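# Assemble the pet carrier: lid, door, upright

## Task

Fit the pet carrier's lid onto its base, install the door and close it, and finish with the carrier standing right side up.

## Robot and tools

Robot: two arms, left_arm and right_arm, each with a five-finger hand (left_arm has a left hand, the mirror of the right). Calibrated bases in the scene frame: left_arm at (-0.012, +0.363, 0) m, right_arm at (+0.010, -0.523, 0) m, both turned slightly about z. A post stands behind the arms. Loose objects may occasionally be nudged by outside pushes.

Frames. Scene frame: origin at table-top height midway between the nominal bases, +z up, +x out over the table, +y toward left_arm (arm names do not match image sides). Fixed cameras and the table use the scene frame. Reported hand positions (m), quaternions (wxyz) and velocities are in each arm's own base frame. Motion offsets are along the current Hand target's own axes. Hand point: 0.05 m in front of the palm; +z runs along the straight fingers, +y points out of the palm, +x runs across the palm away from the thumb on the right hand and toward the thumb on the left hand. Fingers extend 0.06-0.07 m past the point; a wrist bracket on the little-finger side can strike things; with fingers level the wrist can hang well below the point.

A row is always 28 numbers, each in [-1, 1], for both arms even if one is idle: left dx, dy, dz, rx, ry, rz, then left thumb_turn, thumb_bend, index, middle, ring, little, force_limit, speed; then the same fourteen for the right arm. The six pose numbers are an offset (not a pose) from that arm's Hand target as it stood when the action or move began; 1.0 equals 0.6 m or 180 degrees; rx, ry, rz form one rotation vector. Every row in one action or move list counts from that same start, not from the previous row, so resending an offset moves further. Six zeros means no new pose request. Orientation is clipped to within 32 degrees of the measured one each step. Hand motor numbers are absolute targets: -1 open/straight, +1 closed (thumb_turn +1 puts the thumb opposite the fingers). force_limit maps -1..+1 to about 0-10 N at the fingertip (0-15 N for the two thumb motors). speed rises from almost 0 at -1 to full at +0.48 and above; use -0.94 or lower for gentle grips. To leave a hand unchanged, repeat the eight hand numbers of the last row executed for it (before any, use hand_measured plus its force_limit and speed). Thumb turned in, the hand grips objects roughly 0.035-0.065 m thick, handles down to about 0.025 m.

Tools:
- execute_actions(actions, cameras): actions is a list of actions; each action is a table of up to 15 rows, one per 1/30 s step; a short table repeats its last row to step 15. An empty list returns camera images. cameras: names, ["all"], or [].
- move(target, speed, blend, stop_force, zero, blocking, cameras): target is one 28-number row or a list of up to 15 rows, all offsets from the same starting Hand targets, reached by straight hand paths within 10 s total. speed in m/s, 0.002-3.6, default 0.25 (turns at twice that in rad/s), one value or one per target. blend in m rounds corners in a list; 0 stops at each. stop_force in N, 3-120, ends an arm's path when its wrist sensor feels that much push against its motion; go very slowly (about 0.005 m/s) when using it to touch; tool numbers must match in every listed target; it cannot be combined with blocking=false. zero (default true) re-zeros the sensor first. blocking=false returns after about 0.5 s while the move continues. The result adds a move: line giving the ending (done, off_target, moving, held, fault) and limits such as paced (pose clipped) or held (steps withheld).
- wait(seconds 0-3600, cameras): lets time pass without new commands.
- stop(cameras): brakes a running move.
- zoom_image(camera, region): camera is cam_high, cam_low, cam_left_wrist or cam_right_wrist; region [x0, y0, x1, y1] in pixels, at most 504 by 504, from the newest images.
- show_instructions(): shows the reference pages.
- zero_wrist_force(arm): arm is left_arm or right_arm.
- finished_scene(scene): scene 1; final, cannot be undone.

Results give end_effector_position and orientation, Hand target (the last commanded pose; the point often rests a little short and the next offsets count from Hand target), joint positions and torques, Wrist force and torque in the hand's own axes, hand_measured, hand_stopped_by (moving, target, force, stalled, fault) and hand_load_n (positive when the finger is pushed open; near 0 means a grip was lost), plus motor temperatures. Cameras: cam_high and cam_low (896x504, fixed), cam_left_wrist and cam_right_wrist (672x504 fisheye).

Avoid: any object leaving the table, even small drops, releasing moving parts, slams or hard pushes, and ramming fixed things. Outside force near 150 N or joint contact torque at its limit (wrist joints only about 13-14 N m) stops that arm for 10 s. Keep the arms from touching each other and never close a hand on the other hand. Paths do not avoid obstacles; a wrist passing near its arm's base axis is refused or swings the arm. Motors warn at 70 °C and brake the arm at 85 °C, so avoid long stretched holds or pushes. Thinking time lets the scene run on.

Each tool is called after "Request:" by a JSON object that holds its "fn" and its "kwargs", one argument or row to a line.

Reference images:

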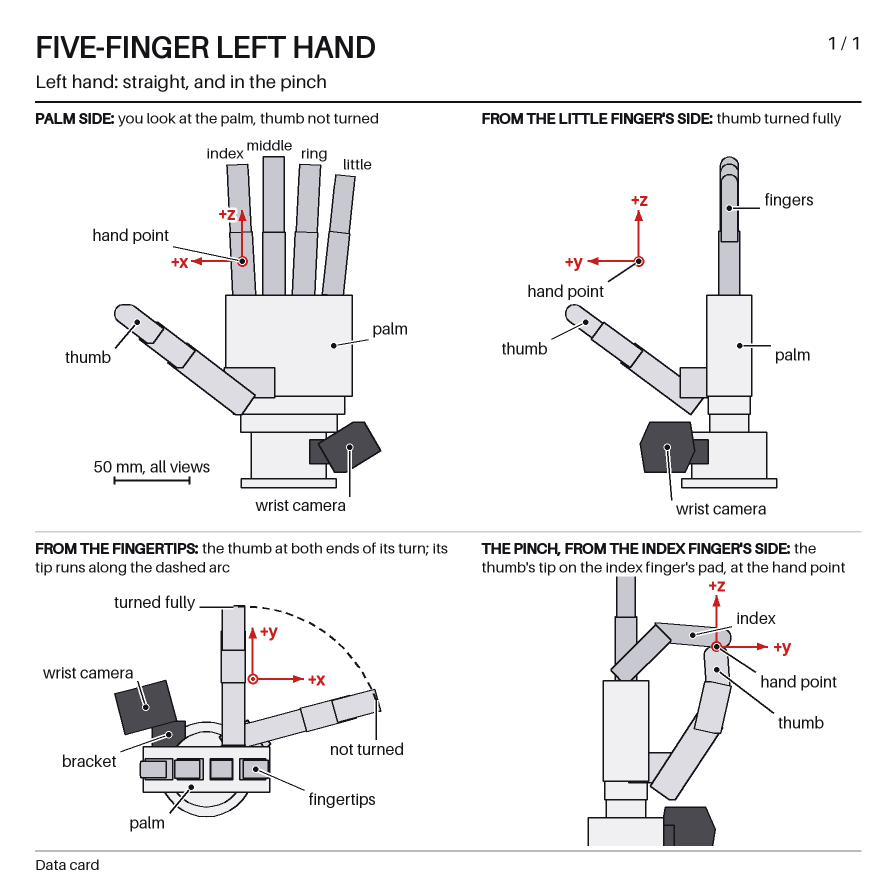

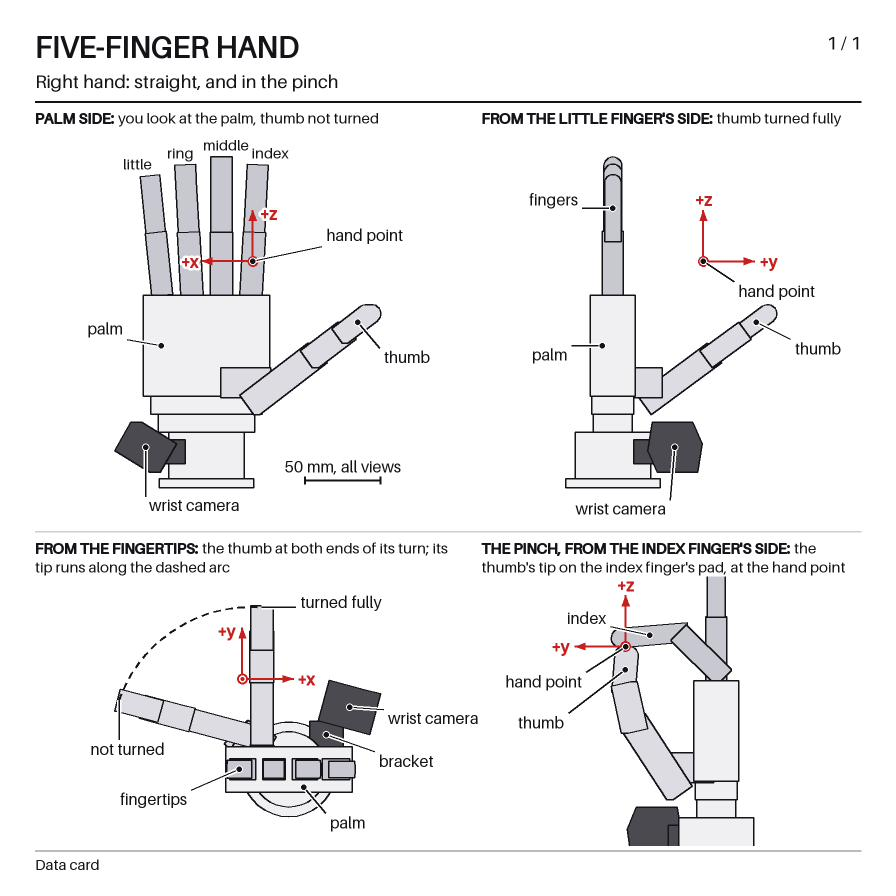

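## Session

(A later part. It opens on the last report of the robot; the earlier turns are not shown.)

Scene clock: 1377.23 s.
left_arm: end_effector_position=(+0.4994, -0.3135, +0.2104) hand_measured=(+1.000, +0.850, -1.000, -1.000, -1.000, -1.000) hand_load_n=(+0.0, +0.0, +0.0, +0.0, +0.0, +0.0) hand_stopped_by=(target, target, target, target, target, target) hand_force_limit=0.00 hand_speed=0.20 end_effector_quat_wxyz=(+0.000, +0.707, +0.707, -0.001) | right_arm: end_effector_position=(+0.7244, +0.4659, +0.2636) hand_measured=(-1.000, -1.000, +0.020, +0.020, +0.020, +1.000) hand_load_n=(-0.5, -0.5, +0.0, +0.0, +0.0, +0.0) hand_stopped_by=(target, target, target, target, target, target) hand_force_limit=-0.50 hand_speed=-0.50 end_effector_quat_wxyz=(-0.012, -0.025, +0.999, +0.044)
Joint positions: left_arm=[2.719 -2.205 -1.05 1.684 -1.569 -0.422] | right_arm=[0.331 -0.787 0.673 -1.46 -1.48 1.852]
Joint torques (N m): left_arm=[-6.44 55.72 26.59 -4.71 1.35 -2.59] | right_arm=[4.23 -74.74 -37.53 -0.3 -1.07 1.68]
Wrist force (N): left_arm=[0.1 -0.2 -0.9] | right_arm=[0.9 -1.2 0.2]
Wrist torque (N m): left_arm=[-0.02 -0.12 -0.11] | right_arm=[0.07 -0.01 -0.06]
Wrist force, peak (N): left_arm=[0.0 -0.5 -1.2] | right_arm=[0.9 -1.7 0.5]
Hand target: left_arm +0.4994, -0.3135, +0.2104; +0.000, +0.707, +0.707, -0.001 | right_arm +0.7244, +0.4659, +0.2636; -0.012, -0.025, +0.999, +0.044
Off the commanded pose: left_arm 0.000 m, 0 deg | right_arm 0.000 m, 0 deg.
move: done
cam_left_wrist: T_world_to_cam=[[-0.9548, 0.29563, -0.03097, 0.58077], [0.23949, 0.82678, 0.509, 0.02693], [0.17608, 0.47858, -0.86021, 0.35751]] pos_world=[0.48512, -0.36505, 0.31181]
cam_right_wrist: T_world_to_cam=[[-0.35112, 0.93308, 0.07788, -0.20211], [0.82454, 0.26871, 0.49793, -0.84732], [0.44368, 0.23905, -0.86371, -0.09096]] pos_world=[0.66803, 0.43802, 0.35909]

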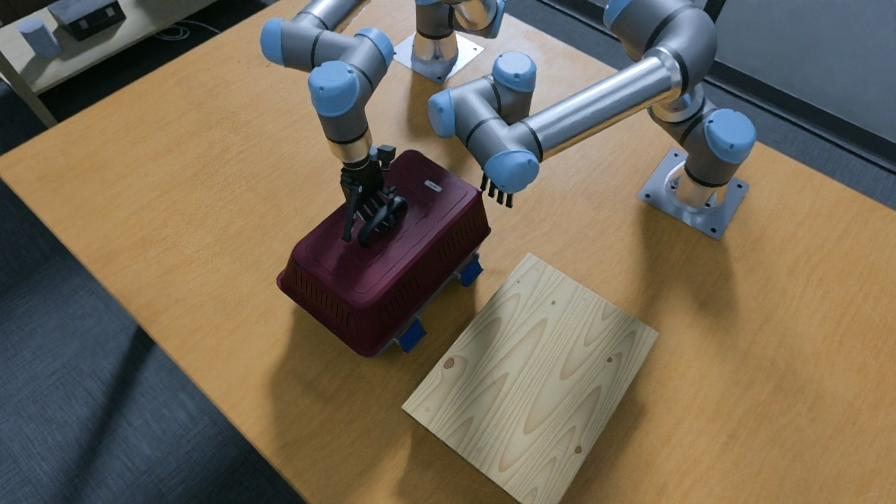

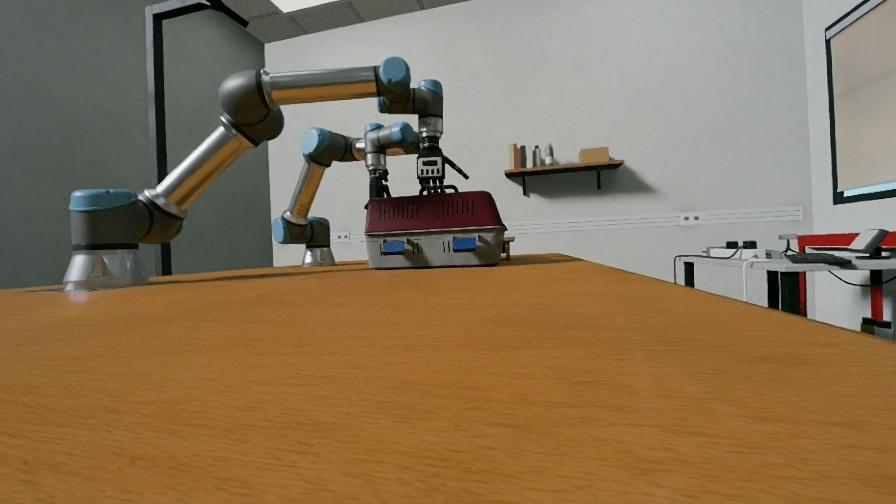

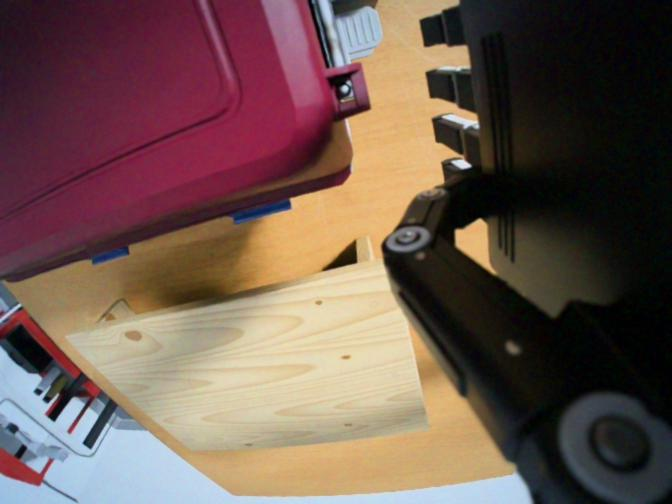

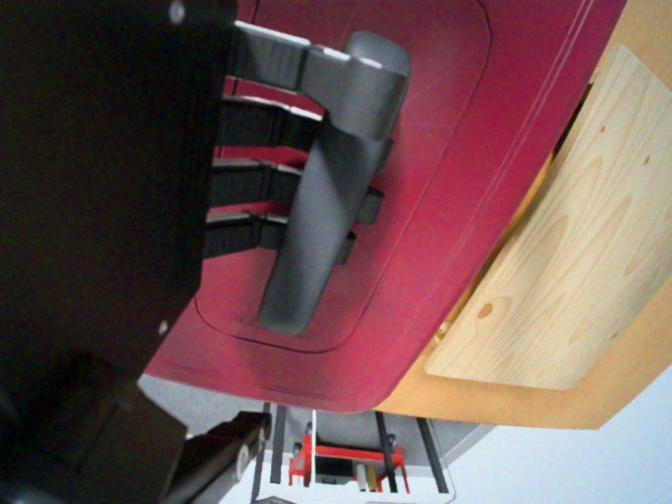

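Request:
{"fn": "move", "kwargs": {
  "target": [0,0,0,0,0,0,1,0.85,-1,-1,-1,-1,0,0.2,0.0047,-0.0995,-0.0085,0,0,0,-1,-1,0.02,0.02,0.02,1,-0.5,-0.5],
  "speed": 0.03,
  "stop_force": 5,
  "cameras": ["cam_high","cam_right_wrist"]
}}

Scene clock: 1383.13 s.
left_arm: end_effector_position=(+0.4994, -0.3135, +0.2104) hand_measured=(+1.000, +0.850, -1.000, -1.000, -1.000, -1.000) hand_load_n=(+0.0, +0.0, +0.0, +0.0, +0.0, +0.0) hand_stopped_by=(target, target, target, target, target, target) hand_force_limit=0.00 hand_speed=0.20 end_effector_quat_wxyz=(+0.000, +0.707, +0.707, -0.001) | right_arm: end_effector_position=(+0.7246, +0.4059, +0.2636) hand_measured=(-1.000, -1.000, +0.020, +0.020, +0.020, +1.000) hand_load_n=(+0.5, -0.5, +0.0, +0.0, +0.0, +0.0) hand_stopped_by=(target, target, target, target, target, target) hand_force_limit=-0.50 hand_speed=-0.50 end_effector_quat_wxyz=(-0.012, -0.025, +0.999, +0.044)
Joint positions: left_arm=[2.719 -2.205 -1.05 1.684 -1.569 -0.422] | right_arm=[0.257 -0.88 0.832 -1.52 -1.481 1.778]
Joint torques (N m): left_arm=[-7.93 52.03 25.86 -4.94 1.08 -2.25] | right_arm=[4.78 -23.11 -39.39 -0.11 2 1.64]
Wrist force (N): left_arm=[0.2 -0.3 -1.1] | right_arm=[1.0 -1.1 0.6]
Wrist torque (N m): left_arm=[-0.01 -0.13 -0.11] | right_arm=[0.05 -0.02 0.05]
Wrist force, peak (N): left_arm=[0.0 -0.4 -1.2] | right_arm=[1.5 -1.6 0.4]
Hand target: left_arm +0.4994, -0.3135, +0.2104; +0.000, +0.707, +0.707, -0.001 | right_arm +0.7246, +0.4059, +0.2636; -0.012, -0.025, +0.999, +0.044
Off the commanded pose: left_arm 0.000 m, 0 deg | right_arm 0.000 m, 0 deg.
move: done
cam_right_wrist: T_world_to_cam=[[-0.35112, 0.93308, 0.07788, -0.14605], [0.82454, 0.26871, 0.49793, -0.83131], [0.44368, 0.23905, -0.86371, -0.07679]] pos_world=[0.66823, 0.37802, 0.35899]

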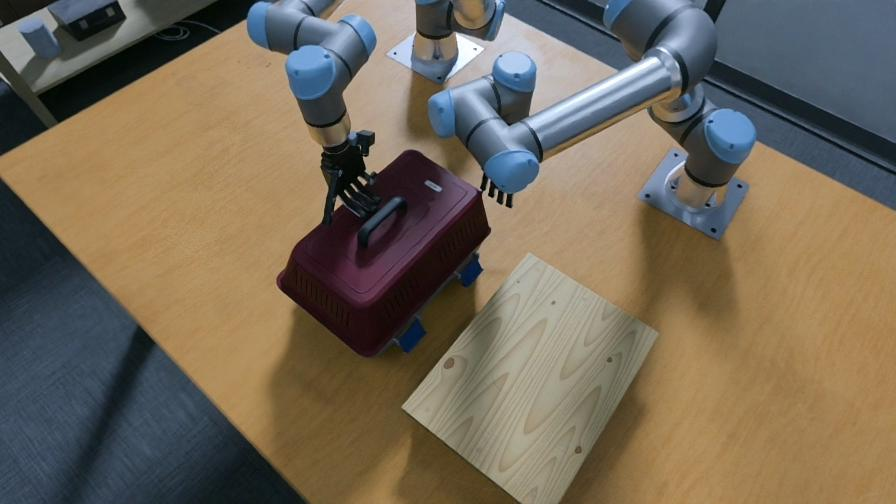

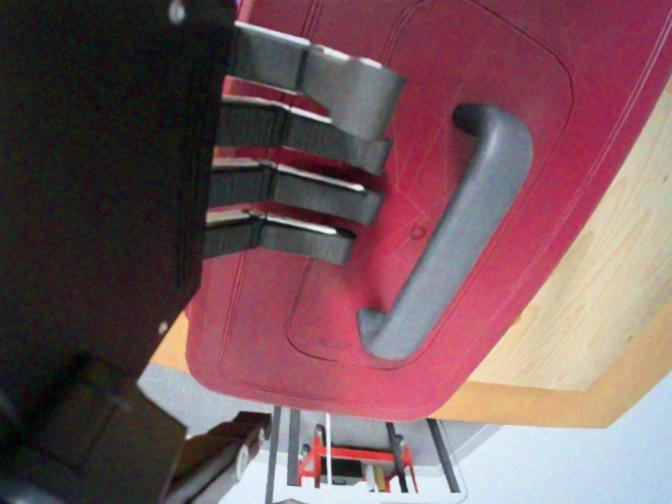

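Request:
{"fn": "move", "kwargs": {
  "target": [
    [0,0,0,0,0,0,1,0.85,-1,-1,-1,-1,0,0.2,0.0016,-0.0188,-0.1345,0,0,0,-1,-1,0.02,0.02,0.02,1,-0.5,-0.5],
    [0,0,0,0,0,0,1,0.85,-1,-1,-1,-1,0,0.2,0.15,-0.2,-0.2,0,0,0,-1,-1,0.02,0.02,0.02,1,-0.5,-0.5]
  ],
  "speed": 0.1,
  "blend": 0.02,
  "cameras": ["all"]
}}

Request:
{"fn": "zoom_image", "kwargs": {
  "camera": "cam_left_wrist",
  "region": [310, 65, 360, 125]
}}

Request:
{"fn": "zoom_image", "kwargs": {
  "camera": "cam_low",
  "region": [355, 180, 515, 275]
}}

Scene clock: 1388.37 s.
left_arm: end_effector_position=(+0.4994, -0.3135, +0.2104) hand_measured=(+1.000, +0.850, -1.000, -1.000, -1.000, -1.000) hand_load_n=(+0.0, +0.0, +0.0, +0.0, +0.0, +0.0) hand_stopped_by=(target, target, target, target, target, target) hand_force_limit=0.00 hand_speed=0.20 end_effector_quat_wxyz=(+0.000, +0.707, +0.707, -0.001) | right_arm: end_effector_position=(+0.6437, +0.2716, +0.3746) hand_measured=(-1.000, -1.000, +0.020, +0.020, +0.020, +1.000) hand_load_n=(-0.5, +0.0, +0.0, +0.0, +0.0, +0.0) hand_stopped_by=(target, target, target, target, target, target) hand_force_limit=-0.50 hand_speed=-0.50 end_effector_quat_wxyz=(-0.012, -0.025, +0.999, +0.043)
Joint positions: left_arm=[2.719 -2.205 -1.05 1.684 -1.569 -0.422] | right_arm=[0.088 -1.212 1.056 -1.397 -1.482 1.608]
Joint torques (N m): left_arm=[-7.73 49.21 24.84 -4.76 0.86 -2.43] | right_arm=[-4.16 -21.79 -32.51 -2.41 0.87 0.79]
Wrist force (N): left_arm=[0.0 -0.3 -1.1] | right_arm=[0.9 -1.1 0.3]
Wrist torque (N m): left_arm=[-0.02 -0.11 -0.12] | right_arm=[0.03 -0.03 0.06]
Wrist force, peak (N): left_arm=[0.1 -0.3 -1.3] | right_arm=[1.7 -2.0 -0.4]
Hand target: left_arm +0.4994, -0.3135, +0.2104; +0.000, +0.707, +0.707, -0.001 | right_arm +0.6437, +0.2716, +0.3745; -0.012, -0.025, +0.999, +0.044
Off the commanded pose: left_arm 0.000 m, 0 deg | right_arm 0.000 m, 0 deg.
move: done
cam_left_wrist: T_world_to_cam=[[-0.9548, 0.29563, -0.03097, 0.58077], [0.23949, 0.82678, 0.509, 0.02693], [0.17608, 0.47858, -0.86021, 0.35751]] pos_world=[0.48512, -0.36505, 0.31181]
cam_right_wrist: T_world_to_cam=[[-0.35113, 0.93309, 0.0778, -0.05775], [0.82445, 0.26871, 0.49808, -0.7838], [0.44384, 0.23903, -0.86364, 0.08696]] pos_world=[0.58733, 0.24372, 0.46999]

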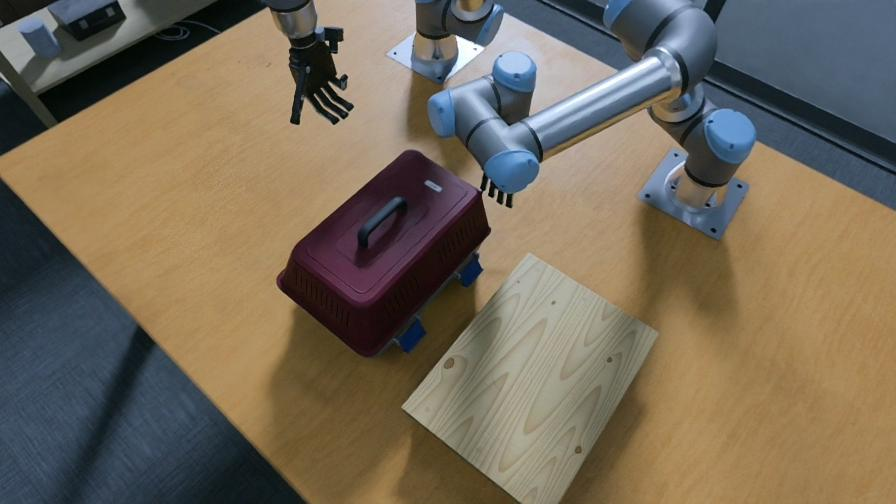

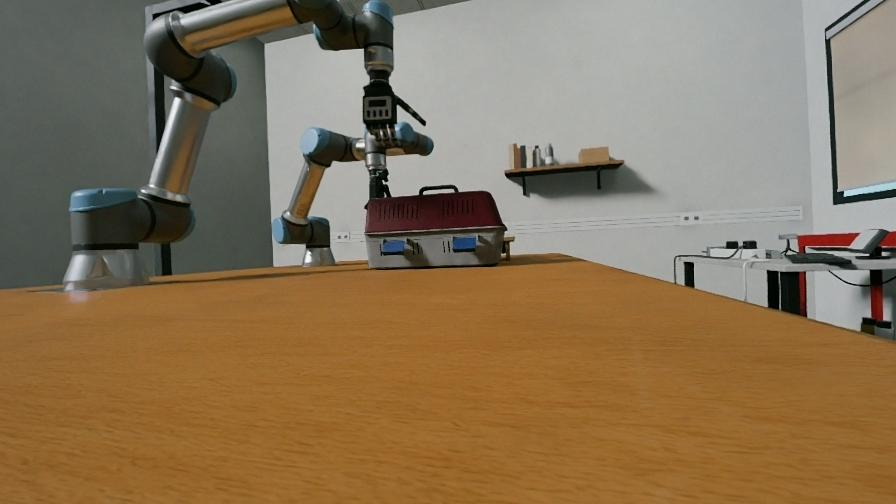

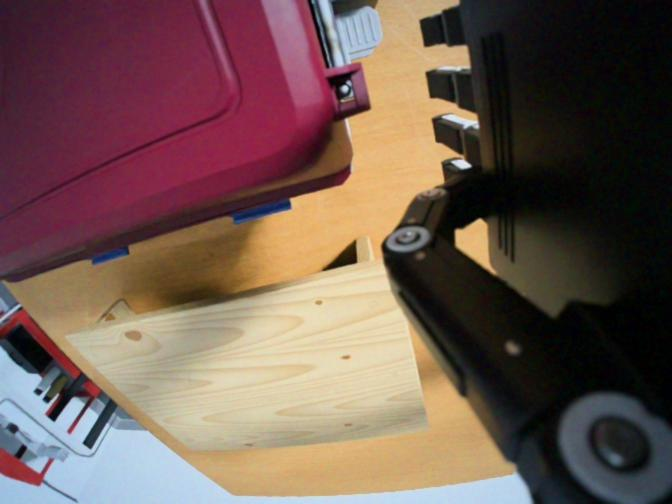

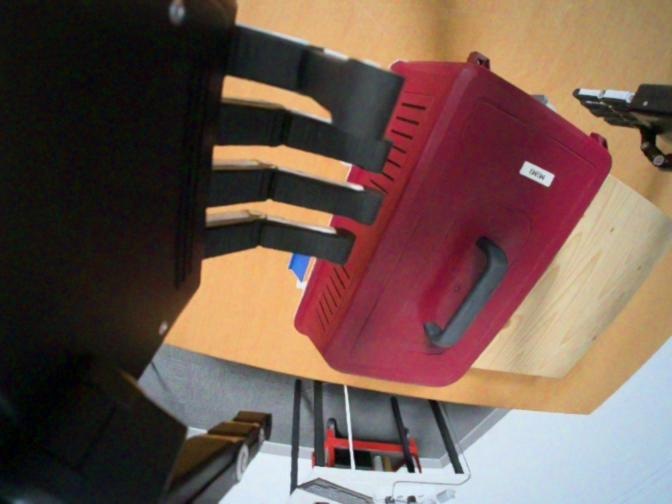

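Scaled by 8.400 from the camera's image (finer frame: 960x720).

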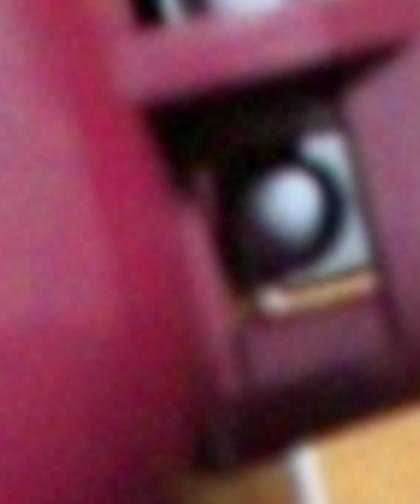

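Scaled by 3.150 from the camera's image (finer frame: 1280x720).

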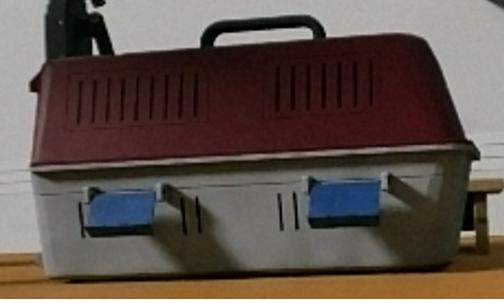

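Request:
{"fn": "move", "kwargs": {
  "target": [
    [0,-0.0333,-0.05,0,0,0,1,0.85,-1,-1,-1,-1,0,0.2,0.0118,-0.249,-0.021,0,0,0,-1,-1,0.02,0.02,0.02,1,-0.5,-0.5],
    [-0.26,-0.0167,-0.04,0,0,0,1,0.85,-1,-1,-1,-1,0,0.2,0.0118,-0.249,-0.021,0,0,0,-1,-1,0.02,0.02,0.02,1,-0.5,-0.5]
  ],
  "speed": 0.1,
  "cameras": ["cam_high","cam_left_wrist"]
}}

Request:
{"fn": "zoom_image", "kwargs": {
  "camera": "cam_left_wrist",
  "region": [260, 0, 400, 140]
}}

Scene clock: 1396.27 s.
left_arm: end_effector_position=(+0.4893, -0.4695, +0.2344) hand_measured=(+1.000, +0.850, -1.000, -1.000, -1.000, -1.000) hand_load_n=(+0.0, +0.0, +0.0, +0.0, -0.5, +0.0) hand_stopped_by=(target, target, target, target, target, target) hand_force_limit=0.00 hand_speed=0.20 end_effector_quat_wxyz=(+0.000, +0.707, +0.707, -0.001) | right_arm: end_effector_position=(+0.6443, +0.1215, +0.3742) hand_measured=(-1.000, -1.000, +0.020, +0.020, +0.020, +1.000) hand_load_n=(+0.0, -0.5, +0.0, +0.0, +0.0, +0.0) hand_stopped_by=(target, target, target, target, target, target) hand_force_limit=-0.50 hand_speed=-0.50 end_effector_quat_wxyz=(-0.012, -0.025, +0.999, +0.044)
Joint positions: left_arm=[2.484 -2.622 -0.231 1.283 -1.569 -0.657] | right_arm=[-0.154 -1.281 1.145 -1.396 -1.489 1.366]
Joint torques (N m): left_arm=[1.61 79.86 15.78 -1.3 -2.99 1.94] | right_arm=[-3.71 -13.17 -38.69 -4.39 2.75 -1.49]
Wrist force (N): left_arm=[-0.5 -0.8 -0.7] | right_arm=[1.3 -1.8 0.3]
Wrist torque (N m): left_arm=[-0.09 0.00 -0.02] | right_arm=[-0.08 -0.09 0.07]
Wrist force, peak (N): left_arm=[1.2 -0.3 -1.0] | right_arm=[1.0 -2.5 0.2]
Hand target: left_arm +0.4893, -0.4695, +0.2346; +0.000, +0.707, +0.707, -0.001 | right_arm +0.6443, +0.1215, +0.3742; -0.012, -0.025, +0.999, +0.044
Off the commanded pose: left_arm 0.000 m, 0 deg | right_arm 0.000 m, 0 deg.
move: done
cam_left_wrist: T_world_to_cam=[[-0.95483, 0.29557, -0.03061, 0.61794], [0.23959, 0.8267, 0.50908, 0.14596], [0.17577, 0.47876, -0.86017, 0.4548]] pos_world=[0.47512, -0.52105, 0.33581]

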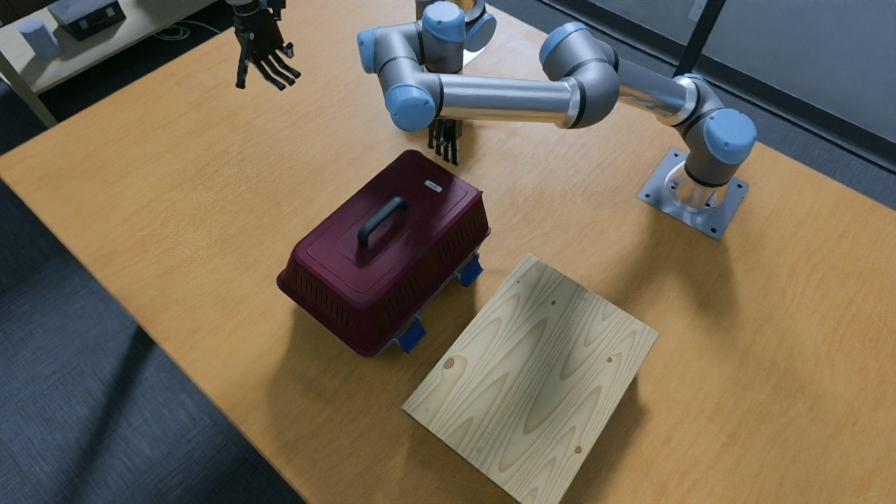

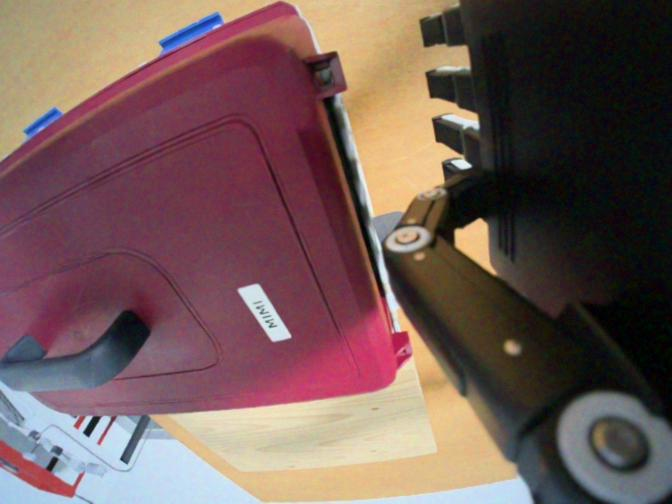

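Scaled by 3.600 from the camera's image (finer frame: 960x720).

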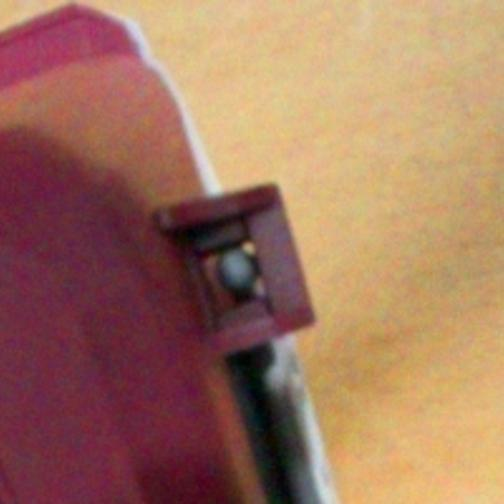

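Request:
{"fn": "zoom_image", "kwargs": {
  "camera": "cam_high",
  "region": [340, 220, 500, 370]
}}

Request:
{"fn": "zoom_image", "kwargs": {
  "camera": "cam_high",
  "region": [265, 240, 345, 320]
}}

Request:
{"fn": "zoom_image", "kwargs": {
  "camera": "cam_low",
  "region": [480, 200, 520, 240]
}}

Request:
{"fn": "zoom_image", "kwargs": {
  "camera": "cam_low",
  "region": [355, 205, 395, 245]
}}

Scaled by 3.150 from the camera's image (finer frame: 1280x720).

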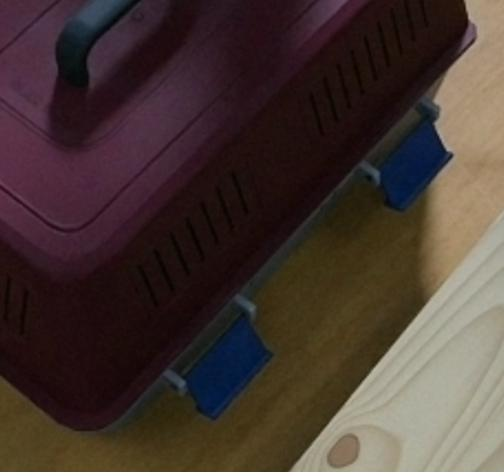

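Scaled by 6.300 from the camera's image (finer frame: 1280x720).

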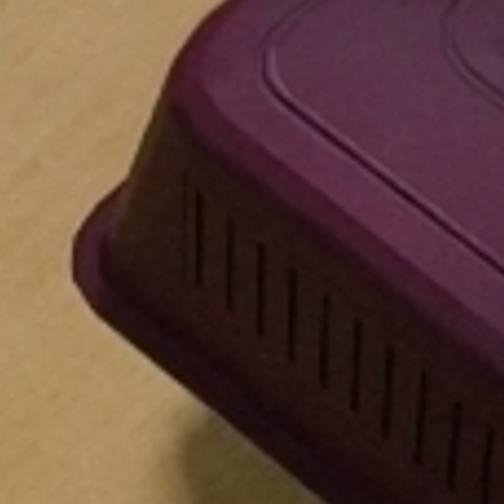

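This scene's latest camera images include none from cam_low. They are from: cam_high, cam_left_wrist. cam_low's image comes with the result of a call that names it in "cameras".

This scene's latest camera images include none from cam_low. They are from: cam_high, cam_left_wrist. cam_low's image comes with the result of a call that names it in "cameras".

Request:
{"fn": "wait", "kwargs": {
  "seconds": 0.1,
  "cameras": ["cam_high","cam_low"]
}}

Request:
{"fn": "zoom_image", "kwargs": {
  "camera": "cam_low",
  "region": [480, 200, 520, 240]
}}

Request:
{"fn": "zoom_image", "kwargs": {
  "camera": "cam_low",
  "region": [355, 205, 395, 245]
}}

Request:
{"fn": "zoom_image", "kwargs": {
  "camera": "cam_high",
  "region": [345, 325, 385, 365]
}}

Request:
{"fn": "zoom_image", "kwargs": {
  "camera": "cam_high",
  "region": [465, 215, 505, 255]
}}

Scene clock: 1403.27 s.
left_arm: end_effector_position=(+0.4893, -0.4695, +0.2346) hand_measured=(+1.000, +0.850, -1.000, -1.000, -1.000, -1.000) hand_load_n=(+0.0, +0.0, +0.0, +0.0, +0.0, +0.0) hand_stopped_by=(target, target, target, target, target, target) hand_force_limit=0.00 hand_speed=0.20 end_effector_quat_wxyz=(+0.000, +0.707, +0.707, -0.001) | right_arm: end_effector_position=(+0.6443, +0.1215, +0.3742) hand_measured=(-1.000, -1.000, +0.020, +0.020, +0.020, +1.000) hand_load_n=(+0.0, +0.0, +0.0, +0.0, +0.0, +0.0) hand_stopped_by=(target, target, target, target, target, target) hand_force_limit=-0.50 hand_speed=-0.50 end_effector_quat_wxyz=(-0.012, -0.025, +0.999, +0.044)
Joint positions: left_arm=[2.484 -2.622 -0.231 1.283 -1.569 -0.657] | right_arm=[-0.154 -1.281 1.145 -1.396 -1.489 1.366]
Joint torques (N m): left_arm=[-6.95 78.92 26.73 -4.19 -2.84 1.81] | right_arm=[-3.84 -13.09 -39.02 -4.13 2.67 -1.28]
Wrist force (N): left_arm=[-0.6 -0.8 -0.5] | right_arm=[1.3 -1.4 0.0]
Wrist torque (N m): left_arm=[-0.10 0.01 -0.02] | right_arm=[0.00 -0.06 0.07]
Wrist force, peak (N): left_arm=[-0.6 -0.7 -0.9] | right_arm=[1.3 -2.1 0.1]
Hand target: left_arm +0.4893, -0.4695, +0.2346; +0.000, +0.707, +0.707, -0.001 | right_arm +0.6443, +0.1215, +0.3742; -0.012, -0.025, +0.999, +0.044
Off the commanded pose: left_arm 0.000 m, 0 deg | right_arm 0.000 m, 0 deg.
wait: 0.10 s; at rest from the start

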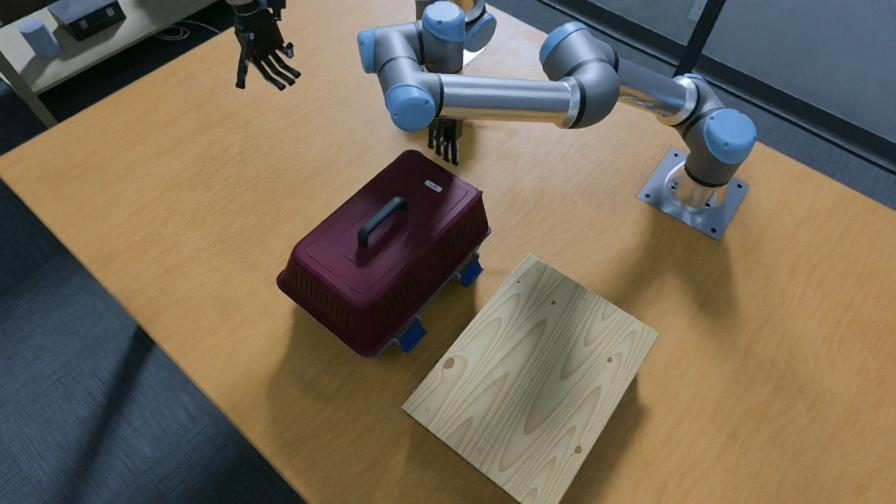

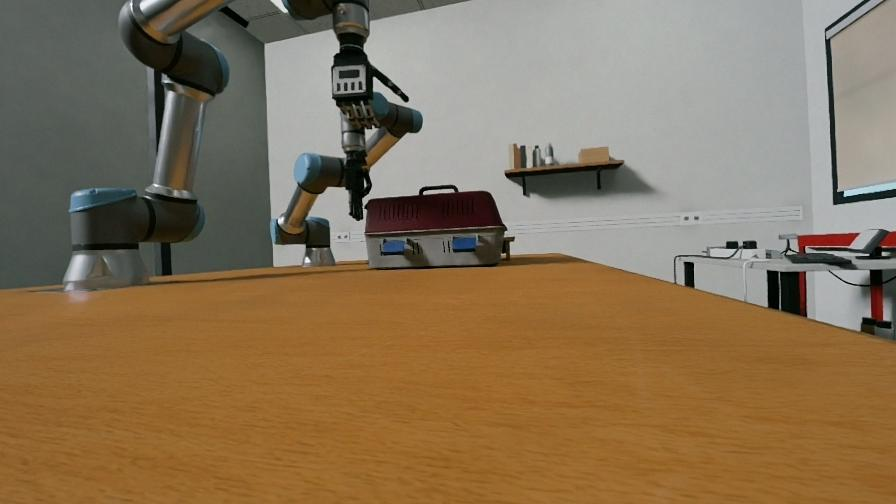

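Scaled by 12.600 from the camera's image (finer frame: 1280x720).

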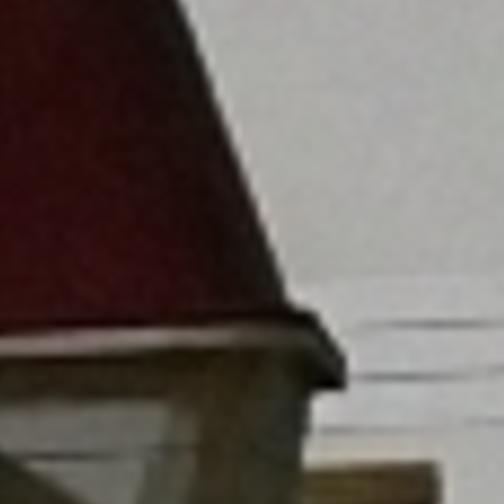

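Scaled by 12.600 from the camera's image (finer frame: 1280x720).

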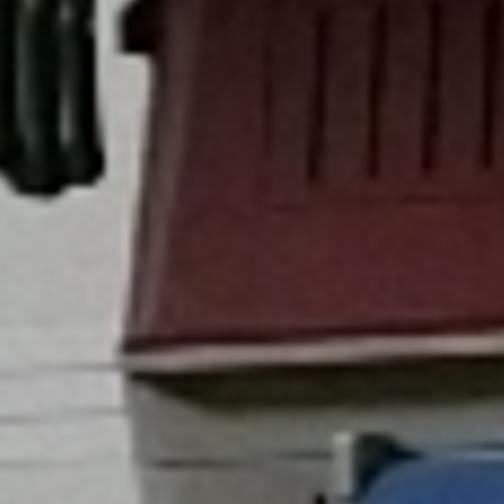

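Scaled by 12.600 from the camera's image (finer frame: 1280x720).

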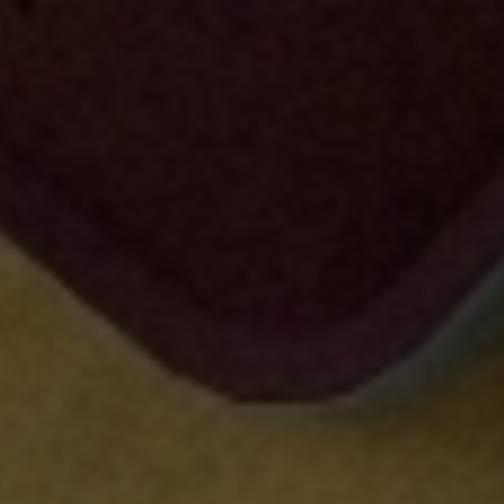

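Scaled by 12.600 from the camera's image (finer frame: 1280x720).

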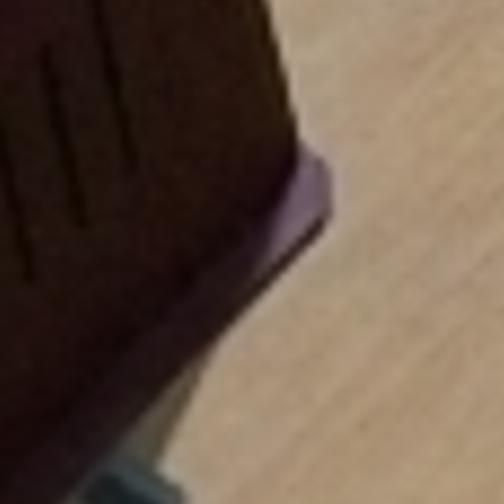

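Request:
{"fn": "move", "kwargs": {
  "target": [0,-0.2,-0.03,0,0,0,1,0.85,-1,-1,-1,-1,0,0.2,0,0,0,0,0,0,-1,-1,0.02,0.02,0.02,1,-0.5,-0.5],
  "speed": 0.12,
  "cameras": ["cam_high","cam_left_wrist"]
}}

Request:
{"fn": "zoom_image", "kwargs": {
  "camera": "cam_left_wrist",
  "region": [150, 0, 430, 210]
}}

Scene clock: 1407.40 s.
left_arm: end_effector_position=(+0.3694, -0.4694, +0.2528) hand_measured=(+1.000, +0.850, -1.000, -1.000, -1.000, -1.000) hand_load_n=(+0.0, +0.0, +0.0, +0.0, +0.0, +0.0) hand_stopped_by=(target, target, target, target, target, target) hand_force_limit=0.00 hand_speed=0.20 end_effector_quat_wxyz=(+0.001, +0.707, +0.707, -0.001) | right_arm: end_effector_position=(+0.6443, +0.1215, +0.3742) hand_measured=(-1.000, -1.000, +0.020, +0.020, +0.020, +1.000) hand_load_n=(+0.0, +0.0, +0.5, +0.0, +0.0, +0.0) hand_stopped_by=(target, target, target, target, target, target) hand_force_limit=-0.50 hand_speed=-0.50 end_effector_quat_wxyz=(-0.012, -0.025, +0.999, +0.044)
Joint positions: left_arm=[2.354 -2.291 -0.796 1.518 -1.569 -0.787] | right_arm=[-0.154 -1.281 1.145 -1.396 -1.489 1.366]
Joint torques (N m): left_arm=[-8 33.79 7.29 -4.86 0.84 0.2] | right_arm=[-3.76 -13.17 -39.08 -4.06 2.45 -0.99]
Wrist force (N): left_arm=[-0.1 -0.6 -1.0] | right_arm=[1.4 -1.3 0.0]
Wrist torque (N m): left_arm=[-0.09 -0.11 0.01] | right_arm=[0.00 -0.08 0.10]
Wrist force, peak (N): left_arm=[-1.4 -2.0 -1.0] | right_arm=[1.8 -1.7 0.1]
Hand target: left_arm +0.3693, -0.4694, +0.2527; +0.000, +0.707, +0.707, -0.001 | right_arm +0.6443, +0.1215, +0.3742; -0.012, -0.025, +0.999, +0.044
Off the commanded pose: left_arm 0.000 m, 0 deg | right_arm 0.000 m, 0 deg.
move: done
cam_left_wrist: T_world_to_cam=[[-0.95481, 0.29559, -0.03121, 0.50408], [0.23938, 0.82696, 0.50876, 0.16551], [0.17619, 0.4783, -0.86034, 0.4913]] pos_world=[0.35512, -0.52085, 0.35421]

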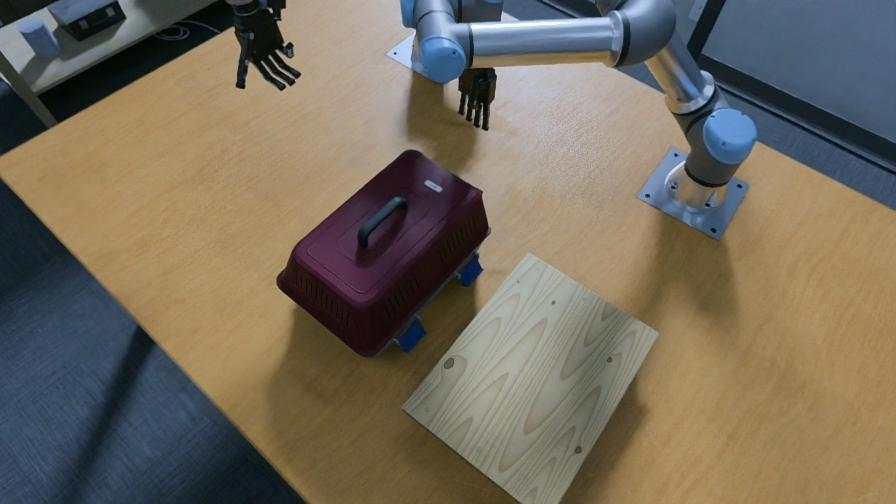

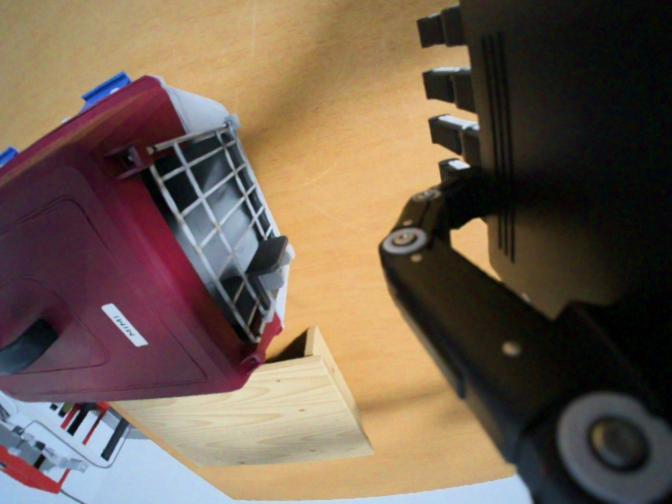

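Scaled by 1.800 from the camera's image (finer frame: 960x720).

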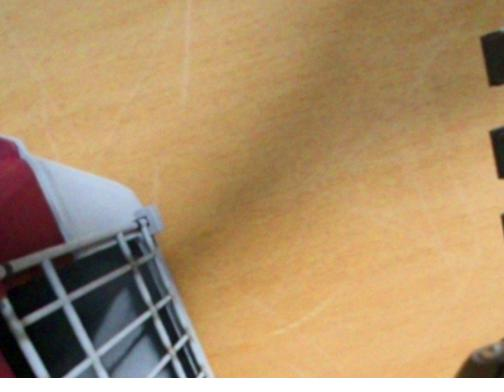

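Request:
{"fn": "finished_scene", "kwargs": {
  "scene": 1
}}

The scene is finished: the task was done.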